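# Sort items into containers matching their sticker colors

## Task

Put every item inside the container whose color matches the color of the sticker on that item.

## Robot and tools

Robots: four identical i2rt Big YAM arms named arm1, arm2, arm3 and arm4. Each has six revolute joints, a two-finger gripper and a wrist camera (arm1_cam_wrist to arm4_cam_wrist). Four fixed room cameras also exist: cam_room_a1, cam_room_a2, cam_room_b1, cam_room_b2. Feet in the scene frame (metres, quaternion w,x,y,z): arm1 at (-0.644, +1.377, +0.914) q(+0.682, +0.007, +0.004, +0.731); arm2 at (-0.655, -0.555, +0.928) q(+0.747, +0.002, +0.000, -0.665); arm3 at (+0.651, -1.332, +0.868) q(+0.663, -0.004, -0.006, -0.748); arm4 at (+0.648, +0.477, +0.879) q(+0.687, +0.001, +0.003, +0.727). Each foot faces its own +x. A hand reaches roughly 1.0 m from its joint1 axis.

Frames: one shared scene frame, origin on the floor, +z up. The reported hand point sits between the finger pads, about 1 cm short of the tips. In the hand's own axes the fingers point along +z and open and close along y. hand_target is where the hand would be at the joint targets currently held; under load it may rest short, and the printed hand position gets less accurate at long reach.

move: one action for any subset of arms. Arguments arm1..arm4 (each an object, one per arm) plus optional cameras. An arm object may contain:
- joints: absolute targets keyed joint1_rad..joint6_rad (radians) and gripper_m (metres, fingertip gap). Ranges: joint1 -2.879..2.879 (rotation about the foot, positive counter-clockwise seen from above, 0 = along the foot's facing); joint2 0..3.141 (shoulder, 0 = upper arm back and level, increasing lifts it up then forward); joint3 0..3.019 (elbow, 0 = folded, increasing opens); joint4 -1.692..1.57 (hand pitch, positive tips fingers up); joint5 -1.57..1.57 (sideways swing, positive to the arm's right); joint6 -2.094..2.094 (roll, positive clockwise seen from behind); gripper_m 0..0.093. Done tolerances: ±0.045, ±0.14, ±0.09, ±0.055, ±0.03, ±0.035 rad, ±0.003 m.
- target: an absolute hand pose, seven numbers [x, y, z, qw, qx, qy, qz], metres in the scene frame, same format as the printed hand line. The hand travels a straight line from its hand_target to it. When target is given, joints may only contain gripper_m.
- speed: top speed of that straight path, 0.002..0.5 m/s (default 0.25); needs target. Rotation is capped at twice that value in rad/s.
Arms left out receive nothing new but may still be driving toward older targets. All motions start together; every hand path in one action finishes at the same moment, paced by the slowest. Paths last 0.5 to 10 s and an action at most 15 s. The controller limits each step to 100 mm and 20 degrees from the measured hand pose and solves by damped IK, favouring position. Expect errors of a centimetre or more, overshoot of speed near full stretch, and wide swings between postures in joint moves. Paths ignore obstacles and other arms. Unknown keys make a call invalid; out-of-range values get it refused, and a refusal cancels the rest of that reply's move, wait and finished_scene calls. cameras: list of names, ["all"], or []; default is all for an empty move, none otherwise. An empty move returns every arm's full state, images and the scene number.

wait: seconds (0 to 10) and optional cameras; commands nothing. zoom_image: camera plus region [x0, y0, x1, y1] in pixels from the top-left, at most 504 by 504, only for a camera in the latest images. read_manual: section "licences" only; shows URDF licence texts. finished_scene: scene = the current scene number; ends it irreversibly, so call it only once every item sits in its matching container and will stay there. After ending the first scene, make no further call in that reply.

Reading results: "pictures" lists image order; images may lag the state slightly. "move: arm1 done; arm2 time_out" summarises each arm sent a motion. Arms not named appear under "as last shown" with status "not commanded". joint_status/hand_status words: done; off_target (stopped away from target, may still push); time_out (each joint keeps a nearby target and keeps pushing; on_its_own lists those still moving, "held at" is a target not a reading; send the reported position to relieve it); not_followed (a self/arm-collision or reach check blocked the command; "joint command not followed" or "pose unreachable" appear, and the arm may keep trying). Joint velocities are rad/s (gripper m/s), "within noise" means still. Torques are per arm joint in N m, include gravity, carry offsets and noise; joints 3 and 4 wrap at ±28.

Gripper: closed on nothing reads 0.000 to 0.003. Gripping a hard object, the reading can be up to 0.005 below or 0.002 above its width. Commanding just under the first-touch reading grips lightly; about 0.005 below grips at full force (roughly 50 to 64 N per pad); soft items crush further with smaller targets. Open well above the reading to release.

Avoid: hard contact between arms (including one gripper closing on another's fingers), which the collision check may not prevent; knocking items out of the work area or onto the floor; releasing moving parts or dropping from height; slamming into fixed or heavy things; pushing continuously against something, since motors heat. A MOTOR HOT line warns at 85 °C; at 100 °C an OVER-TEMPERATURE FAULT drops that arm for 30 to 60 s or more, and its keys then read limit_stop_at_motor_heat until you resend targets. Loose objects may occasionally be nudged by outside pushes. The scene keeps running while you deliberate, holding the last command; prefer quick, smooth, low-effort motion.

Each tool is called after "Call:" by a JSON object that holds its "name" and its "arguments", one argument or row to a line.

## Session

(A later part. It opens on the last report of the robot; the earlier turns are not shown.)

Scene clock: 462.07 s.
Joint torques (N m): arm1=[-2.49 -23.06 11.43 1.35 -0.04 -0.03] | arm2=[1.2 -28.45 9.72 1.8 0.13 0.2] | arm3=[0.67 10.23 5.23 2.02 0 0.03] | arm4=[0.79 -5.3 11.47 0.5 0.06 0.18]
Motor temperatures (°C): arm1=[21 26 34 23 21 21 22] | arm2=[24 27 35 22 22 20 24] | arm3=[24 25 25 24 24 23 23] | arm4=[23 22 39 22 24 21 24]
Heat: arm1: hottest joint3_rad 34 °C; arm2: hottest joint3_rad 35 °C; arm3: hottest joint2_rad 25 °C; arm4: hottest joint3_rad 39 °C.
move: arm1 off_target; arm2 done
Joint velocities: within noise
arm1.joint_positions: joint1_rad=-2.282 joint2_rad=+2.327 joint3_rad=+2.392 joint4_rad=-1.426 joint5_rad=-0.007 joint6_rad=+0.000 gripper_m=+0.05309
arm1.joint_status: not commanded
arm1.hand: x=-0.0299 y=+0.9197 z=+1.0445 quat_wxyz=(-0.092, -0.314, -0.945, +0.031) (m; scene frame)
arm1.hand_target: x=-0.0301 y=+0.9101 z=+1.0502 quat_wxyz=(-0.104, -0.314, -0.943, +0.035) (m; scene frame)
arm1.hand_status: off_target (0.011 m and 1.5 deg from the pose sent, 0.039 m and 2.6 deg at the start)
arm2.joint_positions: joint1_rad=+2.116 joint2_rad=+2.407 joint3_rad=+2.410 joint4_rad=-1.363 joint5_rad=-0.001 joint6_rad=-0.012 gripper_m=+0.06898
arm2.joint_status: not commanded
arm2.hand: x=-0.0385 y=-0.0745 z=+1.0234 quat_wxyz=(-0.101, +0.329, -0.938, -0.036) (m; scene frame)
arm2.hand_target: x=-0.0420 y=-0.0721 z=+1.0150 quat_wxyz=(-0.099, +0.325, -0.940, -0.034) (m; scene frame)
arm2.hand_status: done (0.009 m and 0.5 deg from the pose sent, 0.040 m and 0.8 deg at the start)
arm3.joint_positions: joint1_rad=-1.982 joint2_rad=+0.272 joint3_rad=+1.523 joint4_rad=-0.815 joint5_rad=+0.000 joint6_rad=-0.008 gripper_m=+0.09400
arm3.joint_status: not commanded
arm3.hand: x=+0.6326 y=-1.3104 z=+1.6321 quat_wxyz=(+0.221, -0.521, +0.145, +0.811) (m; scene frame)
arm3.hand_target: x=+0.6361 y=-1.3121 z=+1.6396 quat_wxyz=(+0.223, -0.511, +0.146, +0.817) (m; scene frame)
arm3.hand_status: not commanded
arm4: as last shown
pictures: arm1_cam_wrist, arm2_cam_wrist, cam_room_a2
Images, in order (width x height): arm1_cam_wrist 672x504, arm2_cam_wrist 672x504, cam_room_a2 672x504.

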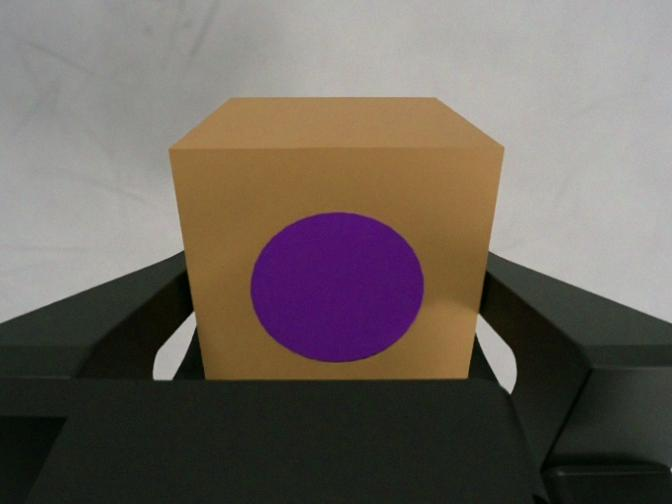

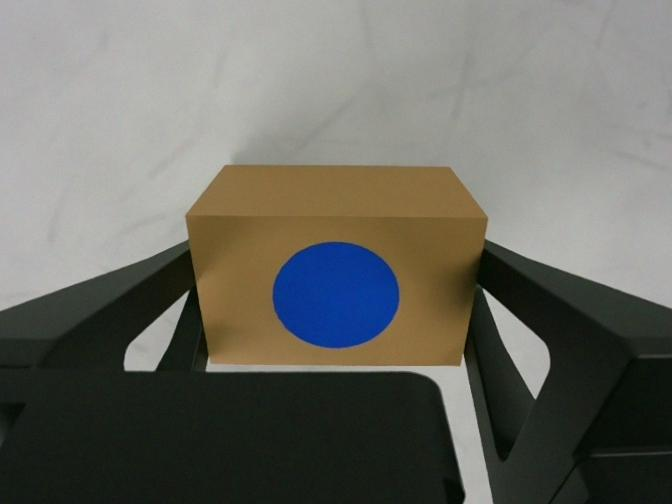

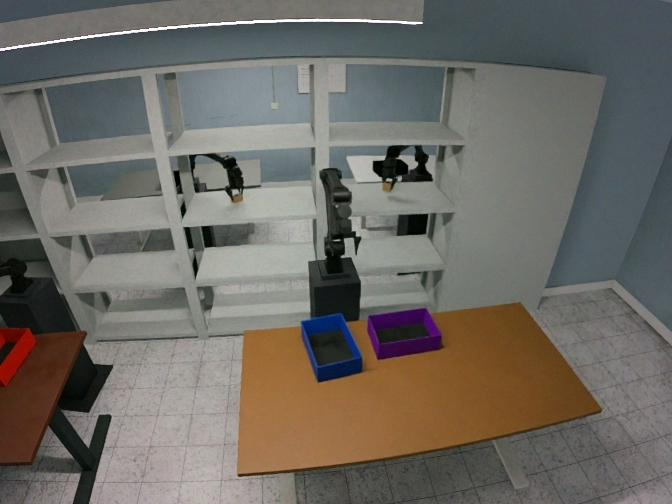

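Call:
{"name": "move", "arguments": {
  "arm1": {"target": [-0.03, 0.910, 1.033, 0.1045, 0.3144, 0.9430, -0.0349], "speed": 0.05},
  "arm2": {"target": [-0.042, -0.072, 1.007, 0.0988, -0.3254, 0.9398, 0.0342], "speed": 0.05},
  "cameras": ["arm2_cam_wrist", "arm1_cam_wrist", "cam_room_a2"]
}}

Call:
{"name": "zoom_image", "arguments": {
  "camera": "cam_room_a2",
  "region": [170, 140, 470, 220]
}}

Scene clock: 470.03 s.
Joint torques (N m): arm1=[-2.78 -22.83 11.1 1.48 -0.09 0] | arm2=[1.2 -27.87 9.37 2.11 0.13 0.2] | arm3=[0.79 10.4 5.31 2.06 0.01 0.02] | arm4=[0.67 -5.07 11.51 0.5 0.04 0.16]
Motor temperatures (°C): arm1=[21 27 34 23 21 21 22] | arm2=[24 28 34 22 22 20 24] | arm3=[24 25 25 24 24 23 23] | arm4=[23 22 39 22 24 21 24]
Heat: arm1: hottest joint3_rad 34 °C; arm2: hottest joint3_rad 34 °C; arm3: hottest joint2_rad 25 °C; arm4: hottest joint3_rad 39 °C.
move: arm1 off_target; arm2 off_target
Joint velocities: within noise
arm1.joint_positions: joint1_rad=-2.282 joint2_rad=+2.327 joint3_rad=+2.344 joint4_rad=-1.379 joint5_rad=-0.007 joint6_rad=+0.000 gripper_m=+0.05309
arm1.joint_status: not commanded
arm1.hand: x=-0.0298 y=+0.9195 z=+1.0261 quat_wxyz=(-0.092, -0.314, -0.945, +0.031) (m; scene frame)
arm1.hand_target: x=-0.0301 y=+0.9101 z=+1.0332 quat_wxyz=(-0.104, -0.314, -0.943, +0.035) (m; scene frame)
arm1.hand_status: off_target (0.012 m and 1.6 deg from the pose sent, 0.015 m and 1.5 deg at the start)
arm2.joint_positions: joint1_rad=+2.116 joint2_rad=+2.400 joint3_rad=+2.394 joint4_rad=-1.349 joint5_rad=-0.001 joint6_rad=-0.012 gripper_m=+0.06898
arm2.joint_status: not commanded
arm2.hand: x=-0.0386 y=-0.0747 z=+1.0228 quat_wxyz=(-0.103, +0.329, -0.938, -0.036) (m; scene frame)
arm2.hand_target: x=-0.0422 y=-0.0722 z=+1.0070 quat_wxyz=(-0.098, +0.325, -0.940, -0.034) (m; scene frame)
arm2.hand_status: off_target (0.016 m and 0.7 deg from the pose sent, 0.017 m and 0.5 deg at the start)
arm3: as last shown
arm4.joint_positions: joint1_rad=-1.626 joint2_rad=+0.896 joint3_rad=+1.024 joint4_rad=-1.148 joint5_rad=+0.001 joint6_rad=-0.012 gripper_m=+0.09401
arm4.joint_status: not commanded
arm4.hand: x=+0.9964 y=+0.4783 z=+1.1834 quat_wxyz=(-0.270, +0.007, -0.963, +0.003) (m; scene frame)
arm4.hand_target: x=+0.9982 y=+0.4780 z=+1.1997 quat_wxyz=(-0.282, +0.000, -0.960, +0.002) (m; scene frame)
arm4.hand_status: not commanded
pictures: arm1_cam_wrist, arm2_cam_wrist, cam_room_a2
Images, in order (width x height): arm1_cam_wrist 672x504, arm2_cam_wrist 672x504, cam_room_a2 672x504.

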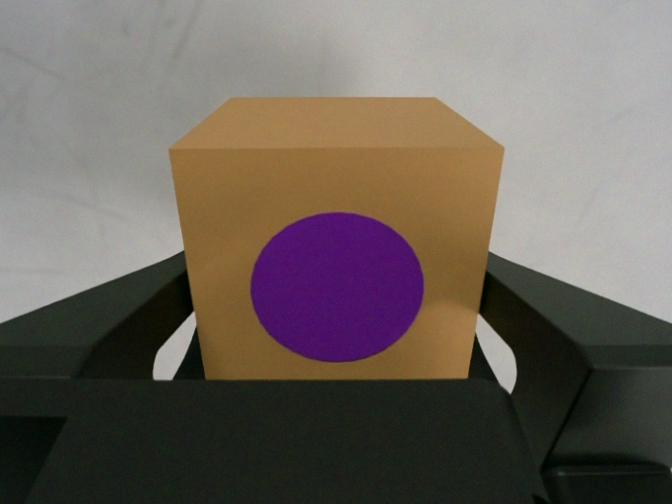

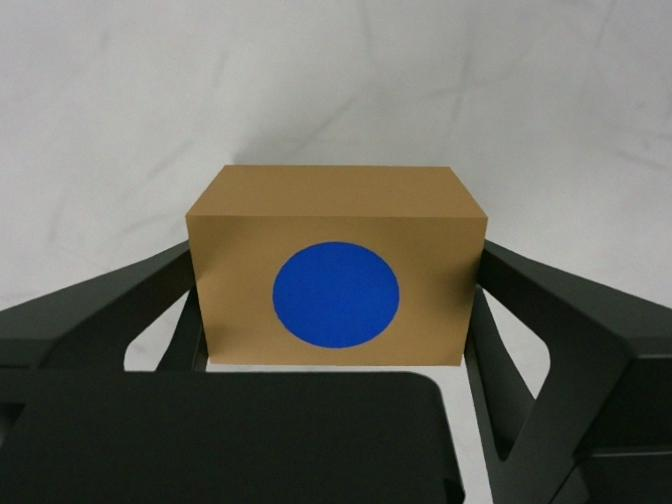

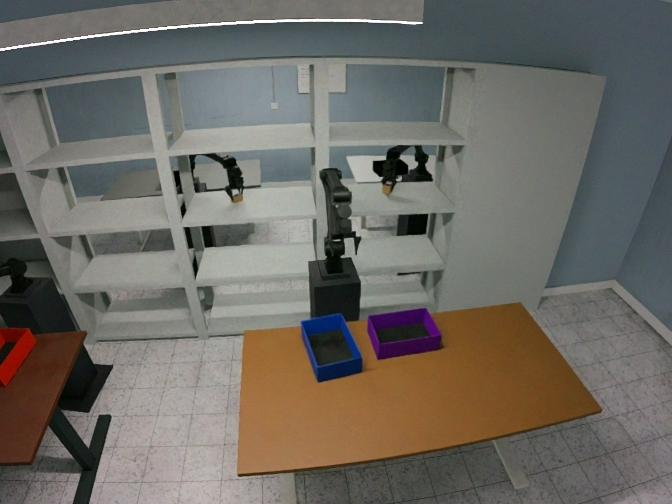

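Scaled by 1.680.

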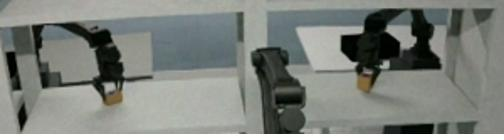

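Call:
{"name": "move", "arguments": {
  "arm1": {"target": [-0.03, 0.910, 1.025, 0.1045, 0.3144, 0.9430, -0.0349], "speed": 0.03},
  "cameras": ["arm1_cam_wrist"]
}}

Call:
{"name": "move", "arguments": {
  "arm1": {"target": [-0.03, 0.910, 1.017, 0.1045, 0.3144, 0.9430, -0.0349], "speed": 0.03},
  "cameras": ["arm1_cam_wrist"]
}}

Scene clock: 477.00 s.
Joint torques (N m): arm1=[-2.84 -22.71 11.19 1.37 -0.03 -0.05] | arm2=[1.2 -27.93 9.33 2.1 0.12 0.2] | arm3=[0.67 10.46 5.29 2.02 0 0.01] | arm4=[0.97 -5.42 11.47 0.51 0.08 0.18]
Motor temperatures (°C): arm1=[21 27 35 23 21 21 22] | arm2=[24 28 33 22 22 20 25] | arm3=[24 25 25 24 24 23 23] | arm4=[23 22 40 22 24 21 24]
Heat: arm1: hottest joint3_rad 35 °C; arm2: hottest joint3_rad 33 °C; arm3: hottest joint2_rad 25 °C; arm4: hottest joint3_rad 40 °C.
move: arm1 off_target
Joint velocities: within noise
arm1.joint_positions: joint1_rad=-2.282 joint2_rad=+2.327 joint3_rad=+2.324 joint4_rad=-1.358 joint5_rad=-0.007 joint6_rad=+0.000 gripper_m=+0.05309
arm1.joint_status: not commanded
arm1.hand: x=-0.0297 y=+0.9193 z=+1.0186 quat_wxyz=(-0.092, -0.314, -0.945, +0.031) (m; scene frame)
arm1.hand_target: x=-0.0301 y=+0.9101 z=+1.0251 quat_wxyz=(-0.104, -0.314, -0.943, +0.035) (m; scene frame)
arm1.hand_status: off_target (0.011 m and 1.5 deg from the pose sent, 0.010 m and 1.6 deg at the start)
arm2, arm3, arm4: as last shown
pictures: arm1_cam_wrist
Images, in order (width x height): arm1_cam_wrist 672x504.

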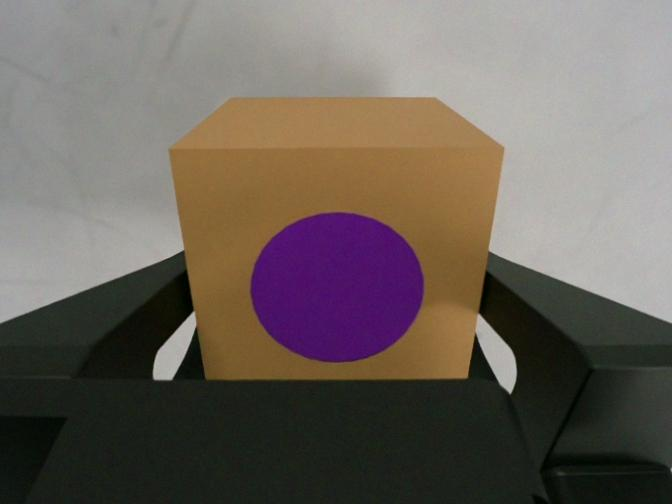

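Scene clock: 477.97 s.
Joint torques (N m): arm1=[-2.84 -22.53 11.17 1.47 0 -0.09] | arm2=[1.2 -27.81 9.35 2.1 0.13 0.2] | arm3=[0.67 10.29 5.24 2.02 0 0.01] | arm4=[0.67 -5.42 11.49 0.5 0.08 0.17]
Motor temperatures (°C): arm1=[21 27 35 23 21 21 22] | arm2=[24 28 33 22 22 20 25] | arm3=[24 25 25 24 24 23 23] | arm4=[23 22 40 22 24 21 24]
Heat: arm1: hottest joint3_rad 35 °C; arm2: hottest joint3_rad 33 °C; arm3: hottest joint2_rad 25 °C; arm4: hottest joint3_rad 40 °C.
move: arm1 off_target
Joint velocities: within noise
arm1.joint_positions: joint1_rad=-2.282 joint2_rad=+2.327 joint3_rad=+2.304 joint4_rad=-1.338 joint5_rad=-0.007 joint6_rad=+0.000 gripper_m=+0.05309
arm1.joint_status: not commanded
arm1.hand: x=-0.0298 y=+0.9193 z=+1.0110 quat_wxyz=(-0.092, -0.314, -0.945, +0.031) (m; scene frame)
arm1.hand_target: x=-0.0302 y=+0.9102 z=+1.0171 quat_wxyz=(-0.104, -0.314, -0.943, +0.035) (m; scene frame)
arm1.hand_status: off_target (0.011 m and 1.5 deg from the pose sent, 0.009 m and 1.5 deg at the start)
arm2, arm3, arm4: as last shown
pictures: arm1_cam_wrist
Images, in order (width x height): arm1_cam_wrist 672x504.

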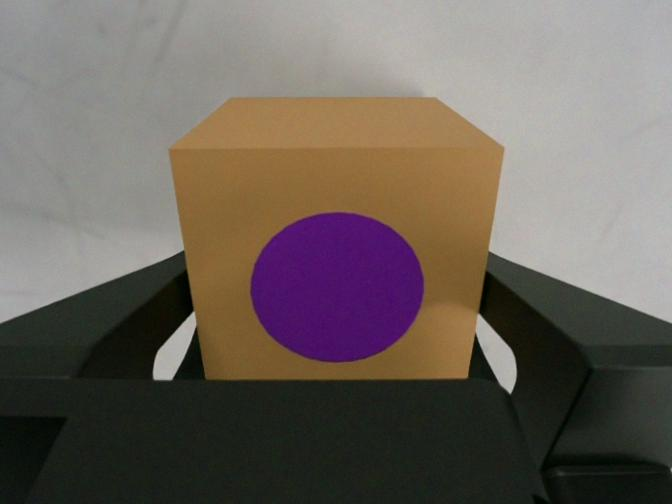

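Call:
{"name": "move", "arguments": {
  "arm1": {"target": [-0.03, 0.910, 1.010, 0.1045, 0.3144, 0.9430, -0.0349], "speed": 0.03},
  "cameras": ["arm1_cam_wrist", "cam_room_a2"]
}}

Call:
{"name": "zoom_image", "arguments": {
  "camera": "cam_room_a2",
  "region": [340, 140, 440, 220]
}}

Scene clock: 482.87 s.
Joint torques (N m): arm1=[-2.55 -22.12 9.88 1.66 -0.06 -0.05] | arm2=[1.26 -27.99 9.37 2.1 0.13 0.19] | arm3=[0.79 10.29 5.22 1.99 0.01 0.03] | arm4=[0.5 -5.42 11.36 0.46 0.07 0.14]
Motor temperatures (°C): arm1=[21 27 35 23 21 21 22] | arm2=[24 28 33 22 22 20 25] | arm3=[24 25 25 24 24 23 23] | arm4=[23 22 40 22 24 21 24]
Heat: arm1: hottest joint3_rad 35 °C; arm2: hottest joint3_rad 33 °C; arm3: hottest joint2_rad 25 °C; arm4: hottest joint3_rad 40 °C.
move: arm1 done
Joint velocities: within noise
arm1.joint_positions: joint1_rad=-2.282 joint2_rad=+2.327 joint3_rad=+2.299 joint4_rad=-1.326 joint5_rad=-0.007 joint6_rad=+0.000 gripper_m=+0.05309
arm1.joint_status: not commanded
arm1.hand: x=-0.0284 y=+0.9182 z=+1.0095 quat_wxyz=(-0.096, -0.314, -0.944, +0.032) (m; scene frame)
arm1.hand_target: x=-0.0301 y=+0.9101 z=+1.0101 quat_wxyz=(-0.104, -0.314, -0.943, +0.035) (m; scene frame)
arm1.hand_status: done (0.008 m and 1.0 deg from the pose sent, 0.009 m and 1.5 deg at the start)
arm2, arm3, arm4: as last shown
pictures: arm1_cam_wrist, cam_room_a2
Images, in order (width x height): arm1_cam_wrist 672x504, cam_room_a2 672x504.

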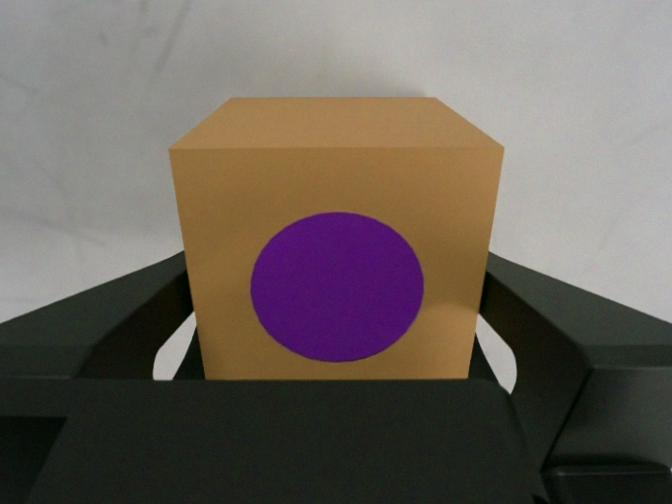

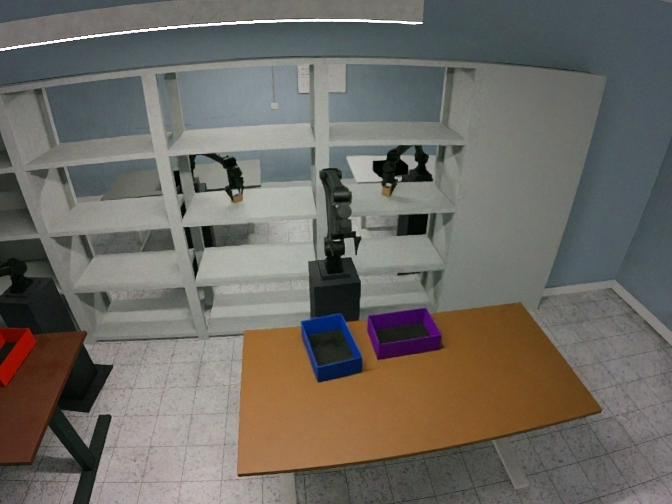

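Scaled by 5.040.

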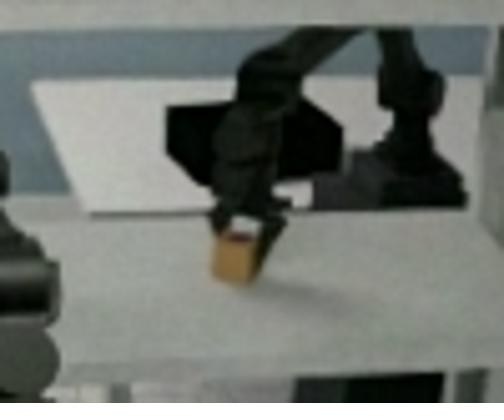

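Call:
{"name": "move", "arguments": {
  "arm1": {"joints": {"gripper_m": 0.09}},
  "arm2": {"joints": {"gripper_m": 0.093}},
  "cameras": ["arm1_cam_wrist", "arm2_cam_wrist"]
}}

Scene clock: 487.53 s.
Joint torques (N m): arm1=[-2.78 -22.3 10.95 1.31 -0.05 -0.07] | arm2=[1.14 -27.75 10.19 1.78 0.12 0.2] | arm3=[0.44 10.4 5.29 2.02 0.01 0.02] | arm4=[0.5 -5.36 11.47 0.47 0.07 0.2]
Motor temperatures (°C): arm1=[21 27 35 23 21 21 22] | arm2=[24 28 32 22 22 20 25] | arm3=[24 25 25 24 24 23 23] | arm4=[23 22 40 22 24 21 24]
Heat: arm1: hottest joint3_rad 35 °C; arm2: hottest joint3_rad 32 °C; arm3: hottest joint2_rad 25 °C; arm4: hottest joint3_rad 40 °C.
move: arm1 done; arm2 done
Joint velocities: within noise
arm1.joint_positions: joint1_rad=-2.282 joint2_rad=+2.327 joint3_rad=+2.291 joint4_rad=-1.321 joint5_rad=-0.007 joint6_rad=+0.000 gripper_m=+0.08996
arm1.joint_status: all done
arm1.hand: x=-0.0292 y=+0.9188 z=+1.0061 quat_wxyz=(-0.094, -0.314, -0.944, +0.031) (m; scene frame)
arm1.hand_target: x=-0.0301 y=+0.9101 z=+1.0101 quat_wxyz=(-0.104, -0.314, -0.943, +0.035) (m; scene frame)
arm1.hand_status: not commanded
arm2.joint_positions: joint1_rad=+2.116 joint2_rad=+2.400 joint3_rad=+2.384 joint4_rad=-1.342 joint5_rad=-0.001 joint6_rad=-0.011 gripper_m=+0.09292
arm2.joint_status: all done
arm2.hand: x=-0.0393 y=-0.0752 z=+1.0187 quat_wxyz=(-0.102, +0.329, -0.938, -0.036) (m; scene frame)
arm2.hand_target: x=-0.0422 y=-0.0722 z=+1.0070 quat_wxyz=(-0.098, +0.325, -0.940, -0.034) (m; scene frame)
arm2.hand_status: not commanded
arm3, arm4: as last shown
pictures: arm1_cam_wrist, arm2_cam_wrist
Images, in order (width x height): arm1_cam_wrist 672x504, arm2_cam_wrist 672x504.

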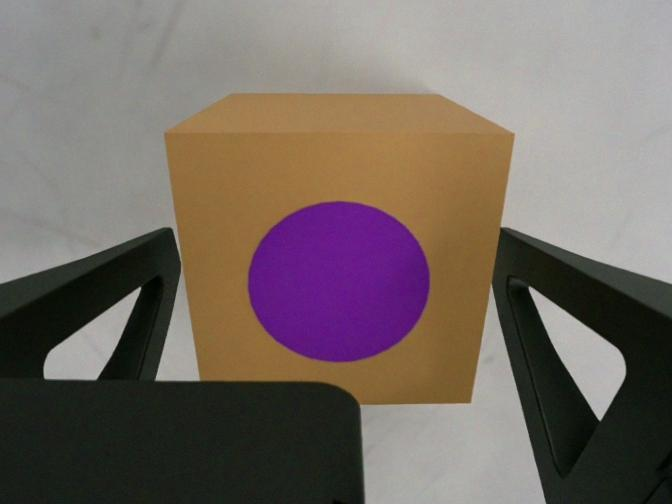

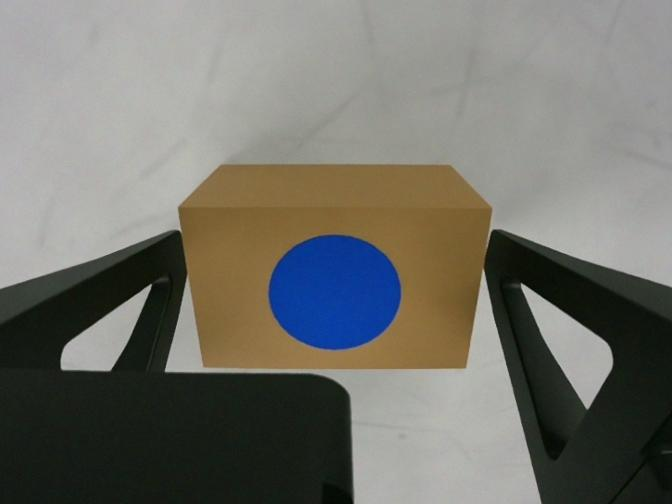

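Call:
{"name": "move", "arguments": {
  "arm1": {"target": [-0.032, 0.912, 1.09, 0.1045, 0.3144, 0.9430, -0.0349], "speed": 0.15},
  "arm2": {"target": [-0.043, -0.073, 1.085, 0.0988, -0.3254, 0.9398, 0.0342], "speed": 0.15},
  "cameras": ["arm1_cam_wrist", "arm2_cam_wrist"]
}}

Scene clock: 492.67 s.
Joint torques (N m): arm1=[-3.08 -22.36 15.91 0.38 -0.04 -0.05] | arm2=[1.14 -26.17 15.8 0.59 0.11 0.19] | arm3=[0.56 10.23 5.27 2.03 0 0.03] | arm4=[0.73 -4.89 11.47 0.5 0.05 0.16]
Motor temperatures (°C): arm1=[21 28 35 23 21 21 22] | arm2=[24 28 33 22 22 20 24] | arm3=[24 25 25 24 24 23 23] | arm4=[23 22 40 22 24 21 24]
Heat: arm1: hottest joint3_rad 35 °C; arm2: hottest joint3_rad 33 °C; arm3: hottest joint2_rad 25 °C; arm4: hottest joint3_rad 40 °C.
move: arm1 off_target; arm2 done
Joint velocities: within noise
arm1.joint_positions: joint1_rad=-2.282 joint2_rad=+2.327 joint3_rad=+2.447 joint4_rad=-1.503 joint5_rad=-0.007 joint6_rad=-0.001 gripper_m=+0.08996
arm1.joint_status: not commanded
arm1.hand: x=-0.0353 y=+0.9239 z=+1.0644 quat_wxyz=(-0.082, -0.314, -0.946, +0.027) (m; scene frame)
arm1.hand_target: x=-0.0331 y=+0.9129 z=+1.0900 quat_wxyz=(-0.105, -0.314, -0.943, +0.035) (m; scene frame)
arm1.hand_status: off_target (0.028 m and 2.7 deg from the pose sent, 0.084 m and 1.2 deg at the start)
arm2.joint_positions: joint1_rad=+2.116 joint2_rad=+2.400 joint3_rad=+2.554 joint4_rad=-1.531 joint5_rad=-0.001 joint6_rad=-0.011 gripper_m=+0.09292
arm2.joint_status: not commanded
arm2.hand: x=-0.0466 y=-0.0810 z=+1.0825 quat_wxyz=(-0.093, +0.329, -0.939, -0.033) (m; scene frame)
arm2.hand_target: x=-0.0435 y=-0.0733 z=+1.0848 quat_wxyz=(-0.100, +0.325, -0.940, -0.035) (m; scene frame)
arm2.hand_status: done (0.009 m and 0.8 deg from the pose sent, 0.066 m and 0.6 deg at the start)
arm3, arm4: as last shown
pictures: arm1_cam_wrist, arm2_cam_wrist
Images, in order (width x height): arm1_cam_wrist 672x504, arm2_cam_wrist 672x504.

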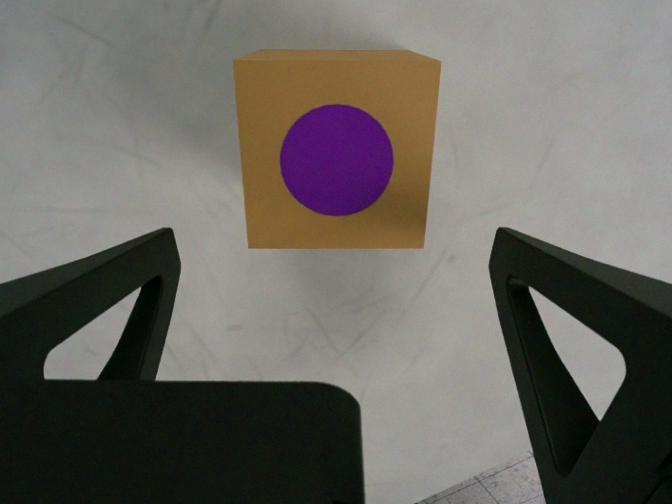

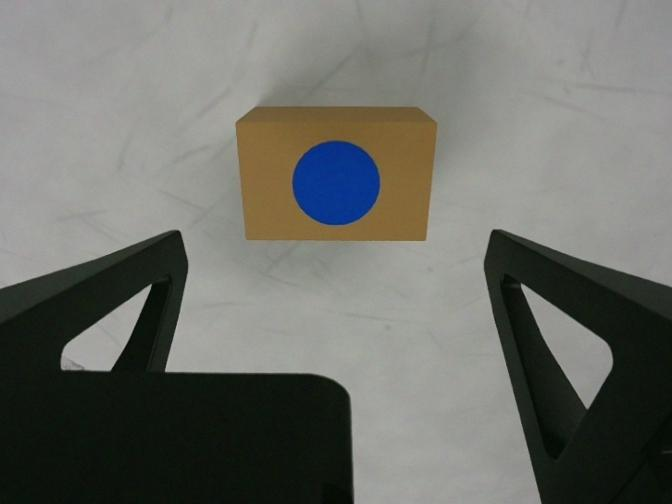

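Call:
{"name": "move", "arguments": {
  "arm1": {"target": [-0.40, 1.19, 1.10, 0.1045, 0.3144, 0.9430, -0.0349], "speed": 0.3},
  "arm2": {"target": [-0.42, -0.372, 1.10, 0.0988, -0.3254, 0.9398, 0.0342], "speed": 0.3},
  "arm4": {"joints": {"joint1_rad": 0.937, "joint2_rad": 0.862, "joint3_rad": 1.03, "joint4_rad": -1.4}},
  "cameras": ["arm4_cam_wrist", "cam_room_a2", "cam_room_b2"]
}}

Scene clock: 508.90 s.
Joint torques (N m): arm1=[-2.2 -2.49 11.26 0.29 -0.04 -0.06] | arm2=[0.97 -5.66 10.37 0.77 0.09 0.17] | arm3=[0.5 10.4 5.24 2 0.01 0.04] | arm4=[0.79 -5.01 9.25 0.12 0.11 0.16]
Motor temperatures (°C): arm1=[21 28 35 23 21 21 22] | arm2=[24 28 36 22 22 20 24] | arm3=[24 25 25 24 24 23 23] | arm4=[23 22 40 22 24 21 24]
Heat: arm1: hottest joint3_rad 35 °C; arm2: hottest joint3_rad 36 °C; arm3: hottest joint2_rad 25 °C; arm4: hottest joint3_rad 40 °C.
move: arm1 done; arm2 done; arm4 done
Joint velocities: within noise
arm1.joint_positions: joint1_rad=-2.294 joint2_rad=+0.978 joint3_rad=+0.840 joint4_rad=-1.190 joint5_rad=-0.010 joint6_rad=-0.011 gripper_m=+0.08996
arm1.joint_status: not commanded
arm1.hand: x=-0.3982 y=+1.1925 z=+1.0992 quat_wxyz=(-0.109, -0.313, -0.943, +0.036) (m; scene frame)
arm1.hand_target: x=-0.3999 y=+1.1900 z=+1.1001 quat_wxyz=(-0.105, -0.314, -0.943, +0.035) (m; scene frame)
arm1.hand_status: done (0.003 m and 0.5 deg from the pose sent, 0.453 m and 2.7 deg at the start)
arm2.joint_positions: joint1_rad=+2.116 joint2_rad=+0.987 joint3_rad=+0.819 joint4_rad=-1.166 joint5_rad=-0.001 joint6_rad=-0.011 gripper_m=+0.09292
arm2.joint_status: not commanded
arm2.hand: x=-0.4153 y=-0.3687 z=+1.1080 quat_wxyz=(-0.113, +0.328, -0.937, -0.040) (m; scene frame)
arm2.hand_target: x=-0.4200 y=-0.3720 z=+1.1002 quat_wxyz=(-0.099, +0.325, -0.940, -0.034) (m; scene frame)
arm2.hand_status: done (0.010 m and 1.8 deg from the pose sent, 0.474 m and 0.8 deg at the start)
arm3: as last shown
arm4.joint_positions: joint1_rad=+0.935 joint2_rad=+0.869 joint3_rad=+1.024 joint4_rad=-1.389 joint5_rad=-0.001 joint6_rad=-0.011 gripper_m=+0.09404
arm4.joint_status: all done
arm4.hand: x=+0.4080 y=+0.6366 z=+1.1681 quat_wxyz=(-0.046, +0.946, -0.277, -0.162) (m; scene frame)
arm4.hand_target: x=+0.4100 y=+0.6347 z=+1.1720 quat_wxyz=(-0.046, +0.945, -0.281, -0.163) (m; scene frame)
arm4.hand_status: not commanded
pictures: arm4_cam_wrist, cam_room_a2, cam_room_b2
Images, in order (width x height): arm4_cam_wrist 672x504, cam_room_a2 672x504, cam_room_b2 672x504.

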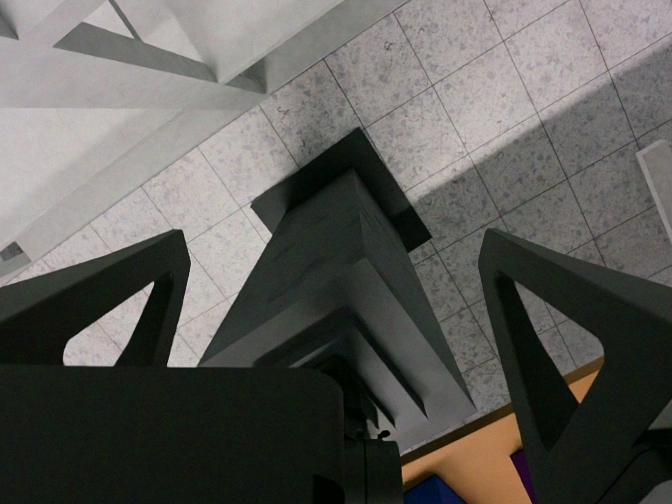

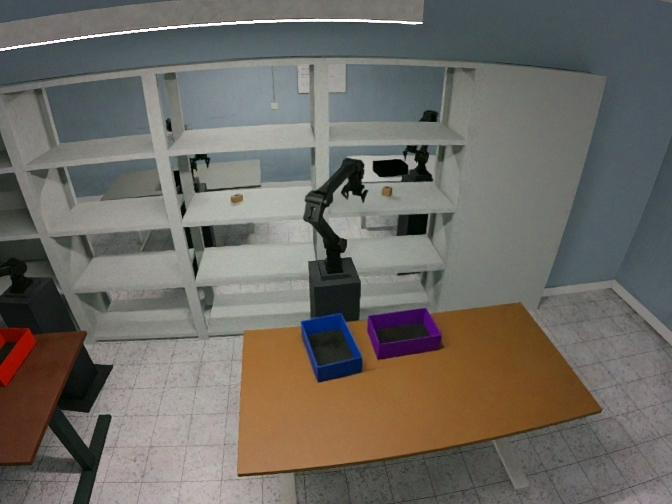

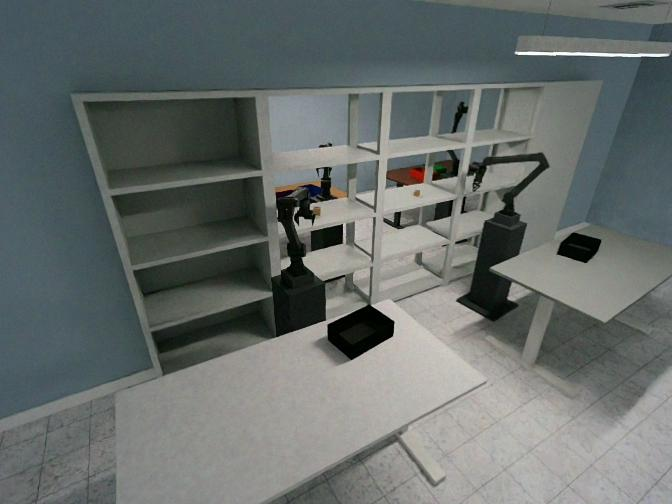

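Call:
{"name": "move", "arguments": {
  "arm4": {"target": [0.36, 0.666, 1.105, 0.0685, -0.9261, 0.3089, 0.2053], "speed": 0.25}
}}

Call:
{"name": "move", "arguments": {
  "arm4": {"target": [0.06, 0.862, 1.11, 0.0685, -0.9261, 0.3089, 0.2053], "speed": 0.2},
  "cameras": ["arm4_cam_wrist", "cam_room_a2", "cam_room_b2"]
}}

Scene clock: 514.63 s.
Joint torques (N m): arm1=[-2.49 -2.73 11.25 0.5 -0.05 -0.03] | arm2=[0.97 -5.71 10.37 0.79 0.1 0.16] | arm3=[0.56 10.34 5.23 1.99 0 0.02] | arm4=[1.79 -5.36 9.21 1.26 0.24 0.15]
Motor temperatures (°C): arm1=[21 28 36 23 21 21 22] | arm2=[24 28 35 22 22 20 24] | arm3=[24 25 25 24 24 23 23] | arm4=[23 22 39 22 24 21 24]
Heat: arm1: hottest joint3_rad 36 °C; arm2: hottest joint3_rad 35 °C; arm3: hottest joint2_rad 25 °C; arm4: hottest joint3_rad 39 °C.
move: arm4 done
Joint velocities: within noise
arm1, arm2: as last shown
arm3.joint_positions: joint1_rad=-1.982 joint2_rad=+0.272 joint3_rad=+1.523 joint4_rad=-0.815 joint5_rad=+0.000 joint6_rad=-0.008 gripper_m=+0.09400
arm3.joint_status: not commanded
arm3.hand: x=+0.6326 y=-1.3104 z=+1.6321 quat_wxyz=(+0.221, -0.521, +0.145, +0.811) (m; scene frame)
arm3.hand_target: x=+0.6361 y=-1.3121 z=+1.6396 quat_wxyz=(+0.223, -0.511, +0.146, +0.817) (m; scene frame)
arm3.hand_status: not commanded
arm4.joint_positions: joint1_rad=+0.952 joint2_rad=+0.958 joint3_rad=+0.879 joint4_rad=-1.077 joint5_rad=+0.039 joint6_rad=+0.065 gripper_m=+0.09404
arm4.joint_status: not commanded
arm4.hand: x=+0.3649 y=+0.6656 z=+1.1024 quat_wxyz=(-0.067, +0.929, -0.306, -0.197) (m; scene frame)
arm4.hand_target: x=+0.3601 y=+0.6659 z=+1.1050 quat_wxyz=(-0.068, +0.926, -0.309, -0.205) (m; scene frame)
arm4.hand_status: done (0.006 m and 1.1 deg from the pose sent, 0.085 m and 7.1 deg at the start)
pictures: none

Scene clock: 517.10 s.
Joint torques (N m): arm1=[-2.84 -2.37 11.18 0.58 -0.05 -0.09] | arm2=[0.91 -5.6 10.41 0.77 0.1 0.16] | arm3=[0.73 10.34 5.29 2.03 0 0.02] | arm4=[0.62 -20.42 12.98 0.42 0.05 0.07]
Motor temperatures (°C): arm1=[21 28 36 23 21 21 22] | arm2=[24 28 35 22 22 20 24] | arm3=[24 25 25 24 24 23 23] | arm4=[23 22 40 22 24 21 24]
Heat: arm1: hottest joint3_rad 36 °C; arm2: hottest joint3_rad 35 °C; arm3: hottest joint2_rad 25 °C; arm4: hottest joint3_rad 40 °C.
move: arm4 off_target
Joint velocities: within noise
arm1, arm2, arm3: as last shown
arm4.joint_positions: joint1_rad=+0.952 joint2_rad=+1.898 joint3_rad=+1.845 joint4_rad=-1.103 joint5_rad=+0.039 joint6_rad=+0.065 gripper_m=+0.09404
arm4.joint_status: not commanded
arm4.hand: x=+0.0697 y=+0.8516 z=+1.1010 quat_wxyz=(-0.067, +0.929, -0.306, -0.197) (m; scene frame)
arm4.hand_target: x=+0.0607 y=+0.8616 z=+1.1101 quat_wxyz=(-0.069, +0.926, -0.309, -0.206) (m; scene frame)
arm4.hand_status: off_target (0.017 m and 1.1 deg from the pose sent, 0.363 m and 1.1 deg at the start)
pictures: arm4_cam_wrist, cam_room_a2, cam_room_b2
Images, in order (width x height): arm4_cam_wrist 672x504, cam_room_a2 672x504, cam_room_b2 672x504.

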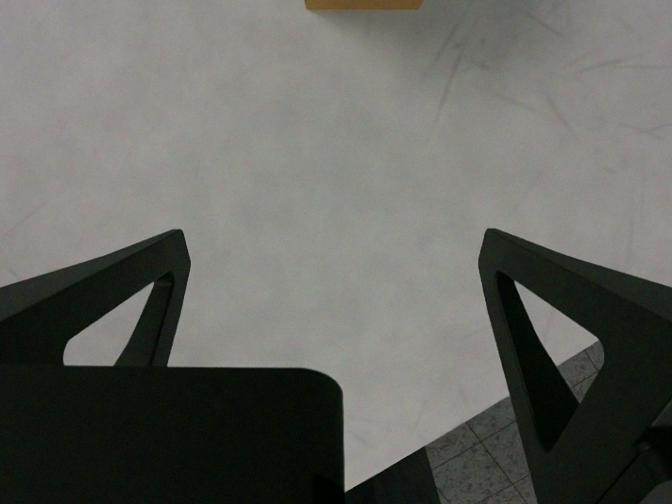

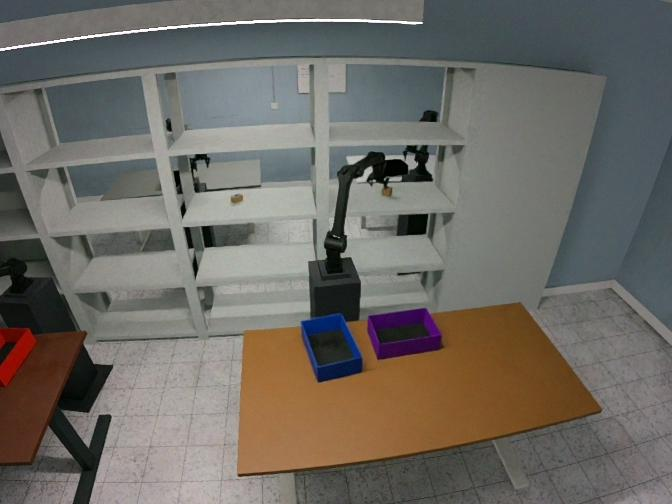

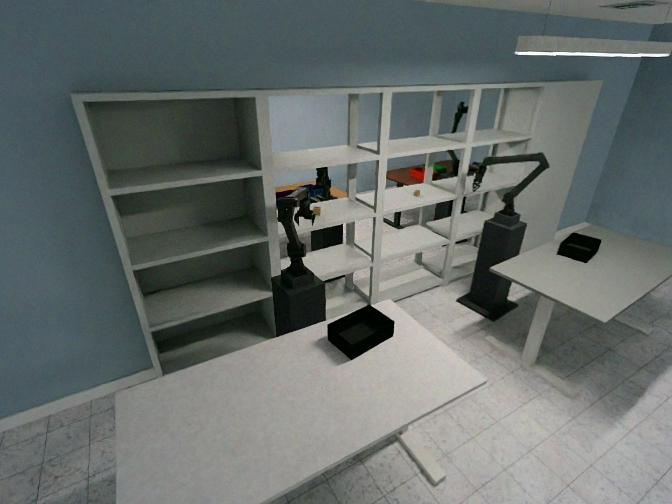

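Call:
{"name": "move", "arguments": {
  "arm4": {"target": [-0.021, 0.933, 1.115, 0.0685, -0.9261, 0.3089, 0.2053], "speed": 0.15},
  "cameras": ["arm4_cam_wrist", "cam_room_a2"]
}}

Scene clock: 529.13 s.
Joint torques (N m): arm1=[-2.67 -2.26 11.38 0.49 -0.03 -0.05] | arm2=[0.91 -5.66 10.4 0.79 0.09 0.17] | arm3=[0.5 10.46 5.29 2 0.01 0.03] | arm4=[0.03 -24.64 12.49 0.23 -0.04 -0.08]
Motor temperatures (°C): arm1=[21 27 36 23 21 21 22] | arm2=[24 27 34 22 22 20 23] | arm3=[24 25 25 24 24 23 23] | arm4=[23 23 41 22 24 21 24]
Heat: arm1: hottest joint3_rad 36 °C; arm2: hottest joint3_rad 34 °C; arm3: hottest joint2_rad 25 °C; arm4: hottest joint3_rad 41 °C.
move: arm4 off_target
Joint velocities: within noise
arm1, arm2, arm3: as last shown
arm4.joint_positions: joint1_rad=+0.930 joint2_rad=+2.320 joint3_rad=+2.596 joint4_rad=-1.412 joint5_rad=+0.031 joint6_rad=+0.060 gripper_m=+0.09404
arm4.joint_status: not commanded
arm4.hand: x=-0.0163 y=+0.9250 z=+1.1215 quat_wxyz=(-0.068, +0.925, -0.313, -0.206) (m; scene frame)
arm4.hand_target: x=-0.0204 y=+0.9327 z=+1.1150 quat_wxyz=(-0.069, +0.926, -0.309, -0.207) (m; scene frame)
arm4.hand_status: off_target (0.011 m and 0.5 deg from the pose sent, 0.123 m and 1.1 deg at the start)
pictures: arm4_cam_wrist, cam_room_a2
Images, in order (width x height): arm4_cam_wrist 672x504, cam_room_a2 672x504.

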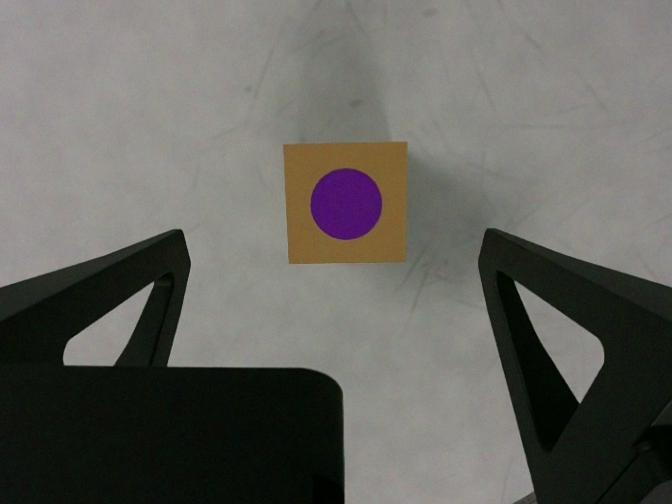

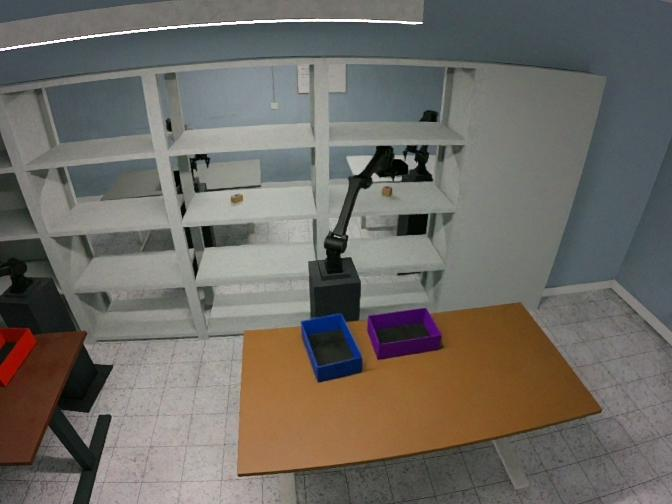

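Call:
{"name": "move", "arguments": {
  "arm4": {"target": [-0.0235, 0.940, 1.03, 0.0685, -0.9261, 0.3089, 0.2053], "speed": 0.12},
  "cameras": ["arm4_cam_wrist", "cam_room_a2"]
}}

Scene clock: 537.33 s.
Joint torques (N m): arm1=[-2.9 -1.85 11.32 0.31 -0.06 -0.06] | arm2=[0.97 -5.77 10.4 0.77 0.1 0.16] | arm3=[0.62 10.23 5.26 2 0.01 0.02] | arm4=[-0.03 -28.16 8.96 1.35 -0.04 -0.1]
Motor temperatures (°C): arm1=[21 27 36 23 21 21 22] | arm2=[24 27 33 22 22 20 23] | arm3=[24 25 25 24 24 23 23] | arm4=[23 23 41 22 24 21 24]
Heat: arm1: hottest joint3_rad 36 °C; arm2: hottest joint3_rad 33 °C; arm3: hottest joint2_rad 25 °C; arm4: hottest joint3_rad 41 °C.
move: arm4 done
Joint velocities: within noise
arm1, arm2, arm3: as last shown
arm4.joint_positions: joint1_rad=+0.927 joint2_rad=+2.319 joint3_rad=+2.355 joint4_rad=-1.186 joint5_rad=+0.029 joint6_rad=+0.055 gripper_m=+0.09404
arm4.joint_status: not commanded
arm4.hand: x=-0.0242 y=+0.9328 z=+1.0299 quat_wxyz=(-0.066, +0.927, -0.312, -0.199) (m; scene frame)
arm4.hand_target: x=-0.0233 y=+0.9400 z=+1.0299 quat_wxyz=(-0.069, +0.926, -0.309, -0.205) (m; scene frame)
arm4.hand_status: done (0.007 m and 0.8 deg from the pose sent, 0.093 m and 0.5 deg at the start)
pictures: arm4_cam_wrist, cam_room_a2
Images, in order (width x height): arm4_cam_wrist 672x504, cam_room_a2 672x504.

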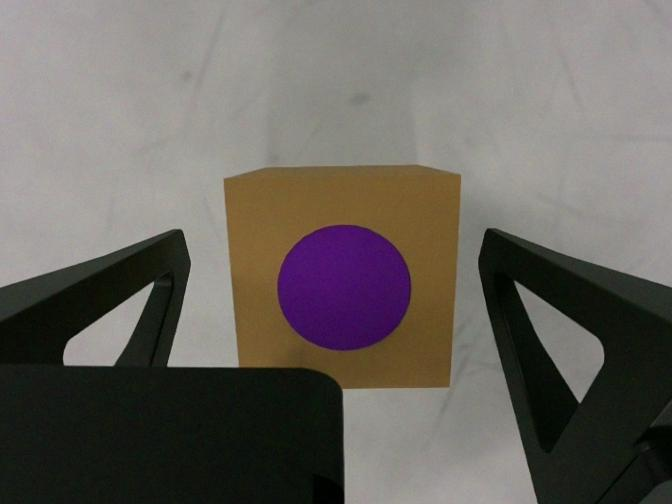

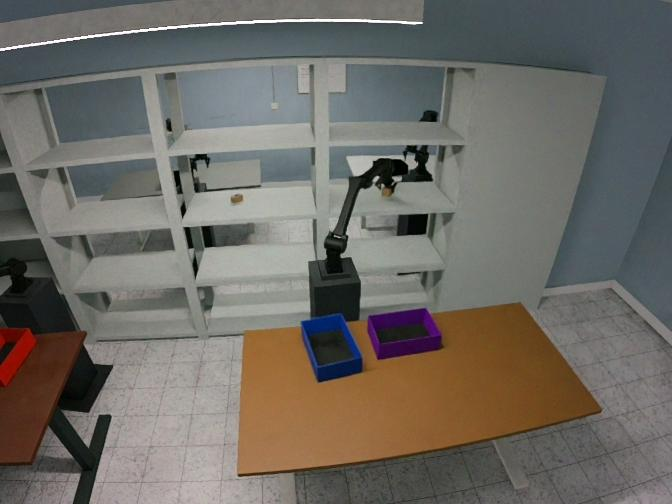

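Call:
{"name": "move", "arguments": {
  "arm4": {"target": [-0.018, 0.936, 1.006, 0.0685, -0.9261, 0.3089, 0.2053], "speed": 0.1},
  "cameras": ["arm4_cam_wrist"]
}}

Scene clock: 547.80 s.
Joint torques (N m): arm1=[-2.78 -2.08 11.12 0.43 -0.04 -0.03] | arm2=[0.91 -5.66 10.41 0.77 0.09 0.17] | arm3=[0.67 10.4 5.27 2.03 0.01 0.01] | arm4=[0.38 -27.99 8.08 1.22 -0.01 -0.03]
Motor temperatures (°C): arm1=[21 26 37 23 21 21 22] | arm2=[23 27 33 22 22 20 23] | arm3=[24 25 25 24 24 23 23] | arm4=[23 25 39 22 24 21 24]
Heat: arm1: hottest joint3_rad 37 °C; arm2: hottest joint3_rad 33 °C; arm3: hottest joint2_rad 25 °C; arm4: hottest joint3_rad 39 °C.
move: arm4 done
Joint velocities: within noise
arm1, arm2, arm3: as last shown
arm4.joint_positions: joint1_rad=+0.927 joint2_rad=+2.293 joint3_rad=+2.255 joint4_rad=-1.100 joint5_rad=+0.028 joint6_rad=+0.051 gripper_m=+0.09402
arm4.joint_status: not commanded
arm4.hand: x=-0.0220 y=+0.9303 z=+1.0110 quat_wxyz=(-0.068, +0.926, -0.310, -0.205) (m; scene frame)
arm4.hand_target: x=-0.0179 y=+0.9360 z=+1.0058 quat_wxyz=(-0.069, +0.926, -0.309, -0.205) (m; scene frame)
arm4.hand_status: done (0.009 m and 0.1 deg from the pose sent, 0.025 m and 0.8 deg at the start)
pictures: arm4_cam_wrist
Images, in order (width x height): arm4_cam_wrist 672x504.

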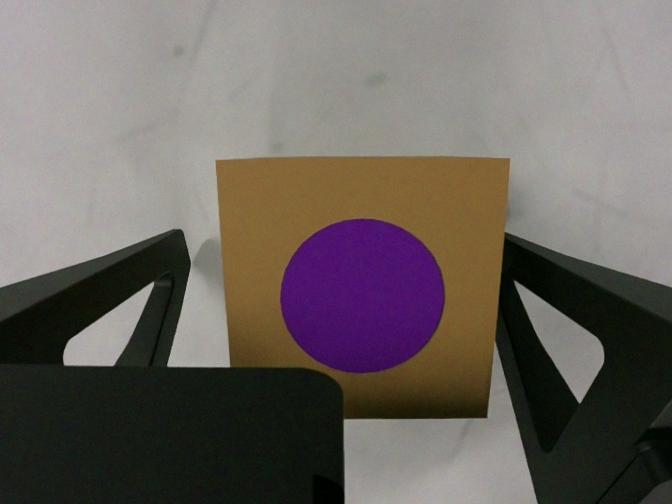

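Call:
{"name": "move", "arguments": {
  "arm4": {"target": [-0.012, 0.941, 1.003, 0.0685, -0.9261, 0.3089, 0.2053], "speed": 0.1}
}}

Call:
{"name": "move", "arguments": {
  "arm4": {"joints": {"gripper_m": 0.048}},
  "cameras": ["arm4_cam_wrist"]
}}

Scene clock: 557.17 s.
Joint torques (N m): arm1=[-2.43 -2.2 11.4 0.47 -0.01 -0.04] | arm2=[0.91 -5.6 10.4 0.73 0.09 0.17] | arm3=[0.73 10.46 5.29 2.03 0.01 0.03] | arm4=[-0.21 -27.69 7.83 0.98 0.03 -0.06]
Motor temperatures (°C): arm1=[21 26 37 23 21 21 22] | arm2=[23 27 33 22 22 20 23] | arm3=[24 25 25 24 24 23 23] | arm4=[23 25 39 22 24 21 24]
Heat: arm1: hottest joint3_rad 37 °C; arm2: hottest joint3_rad 33 °C; arm3: hottest joint2_rad 25 °C; arm4: hottest joint3_rad 39 °C.
move: arm4 off_target
Joint velocities: within noise
arm1, arm2, arm3: as last shown
arm4.joint_positions: joint1_rad=+0.926 joint2_rad=+2.284 joint3_rad=+2.237 joint4_rad=-1.082 joint5_rad=+0.023 joint6_rad=+0.042 gripper_m=+0.09402
arm4.joint_status: not commanded
arm4.hand: x=-0.0216 y=+0.9300 z=+1.0111 quat_wxyz=(-0.067, +0.926, -0.305, -0.210) (m; scene frame)
arm4.hand_target: x=-0.0119 y=+0.9408 z=+1.0030 quat_wxyz=(-0.068, +0.926, -0.309, -0.205) (m; scene frame)
arm4.hand_status: off_target (0.017 m and 0.6 deg from the pose sent, 0.017 m and 0.1 deg at the start)
pictures: none

Scene clock: 557.77 s.
Joint torques (N m): arm1=[-3.08 -2.61 11.28 0.49 -0.03 -0.07] | arm2=[0.91 -5.77 10.41 0.8 0.1 0.16] | arm3=[0.67 10.29 5.24 2 0 0.02] | arm4=[0.79 -27.75 8.09 1.14 0.03 -0.06]
Motor temperatures (°C): arm1=[21 26 37 23 21 21 22] | arm2=[23 27 33 22 22 20 23] | arm3=[24 25 25 24 24 23 23] | arm4=[23 25 39 22 24 21 24]
Heat: arm1: hottest joint3_rad 37 °C; arm2: hottest joint3_rad 33 °C; arm3: hottest joint2_rad 25 °C; arm4: hottest joint3_rad 39 °C.
move: arm4 off_target
Joint velocities: within noise
arm1, arm2, arm3: as last shown
arm4.joint_positions: joint1_rad=+0.911 joint2_rad=+2.283 joint3_rad=+2.235 joint4_rad=-1.082 joint5_rad=+0.022 joint6_rad=+0.041 gripper_m=+0.05334
arm4.joint_status: gripper_m off_target (ended at +0.05336, target +0.04800)
arm4.hand: x=-0.0141 y=+0.9401 z=+1.0107 quat_wxyz=(-0.069, +0.924, -0.312, -0.208) (m; scene frame)
arm4.hand_target: x=-0.0119 y=+0.9409 z=+1.0029 quat_wxyz=(-0.068, +0.926, -0.309, -0.205) (m; scene frame)
arm4.hand_status: not commanded
pictures: arm4_cam_wrist
Images, in order (width x height): arm4_cam_wrist 672x504.

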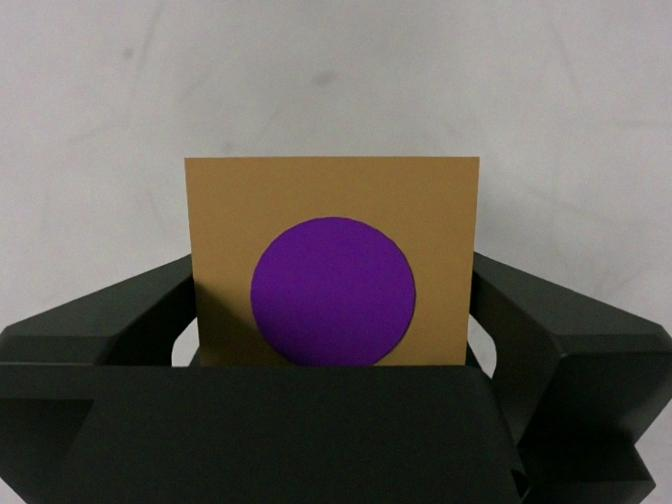

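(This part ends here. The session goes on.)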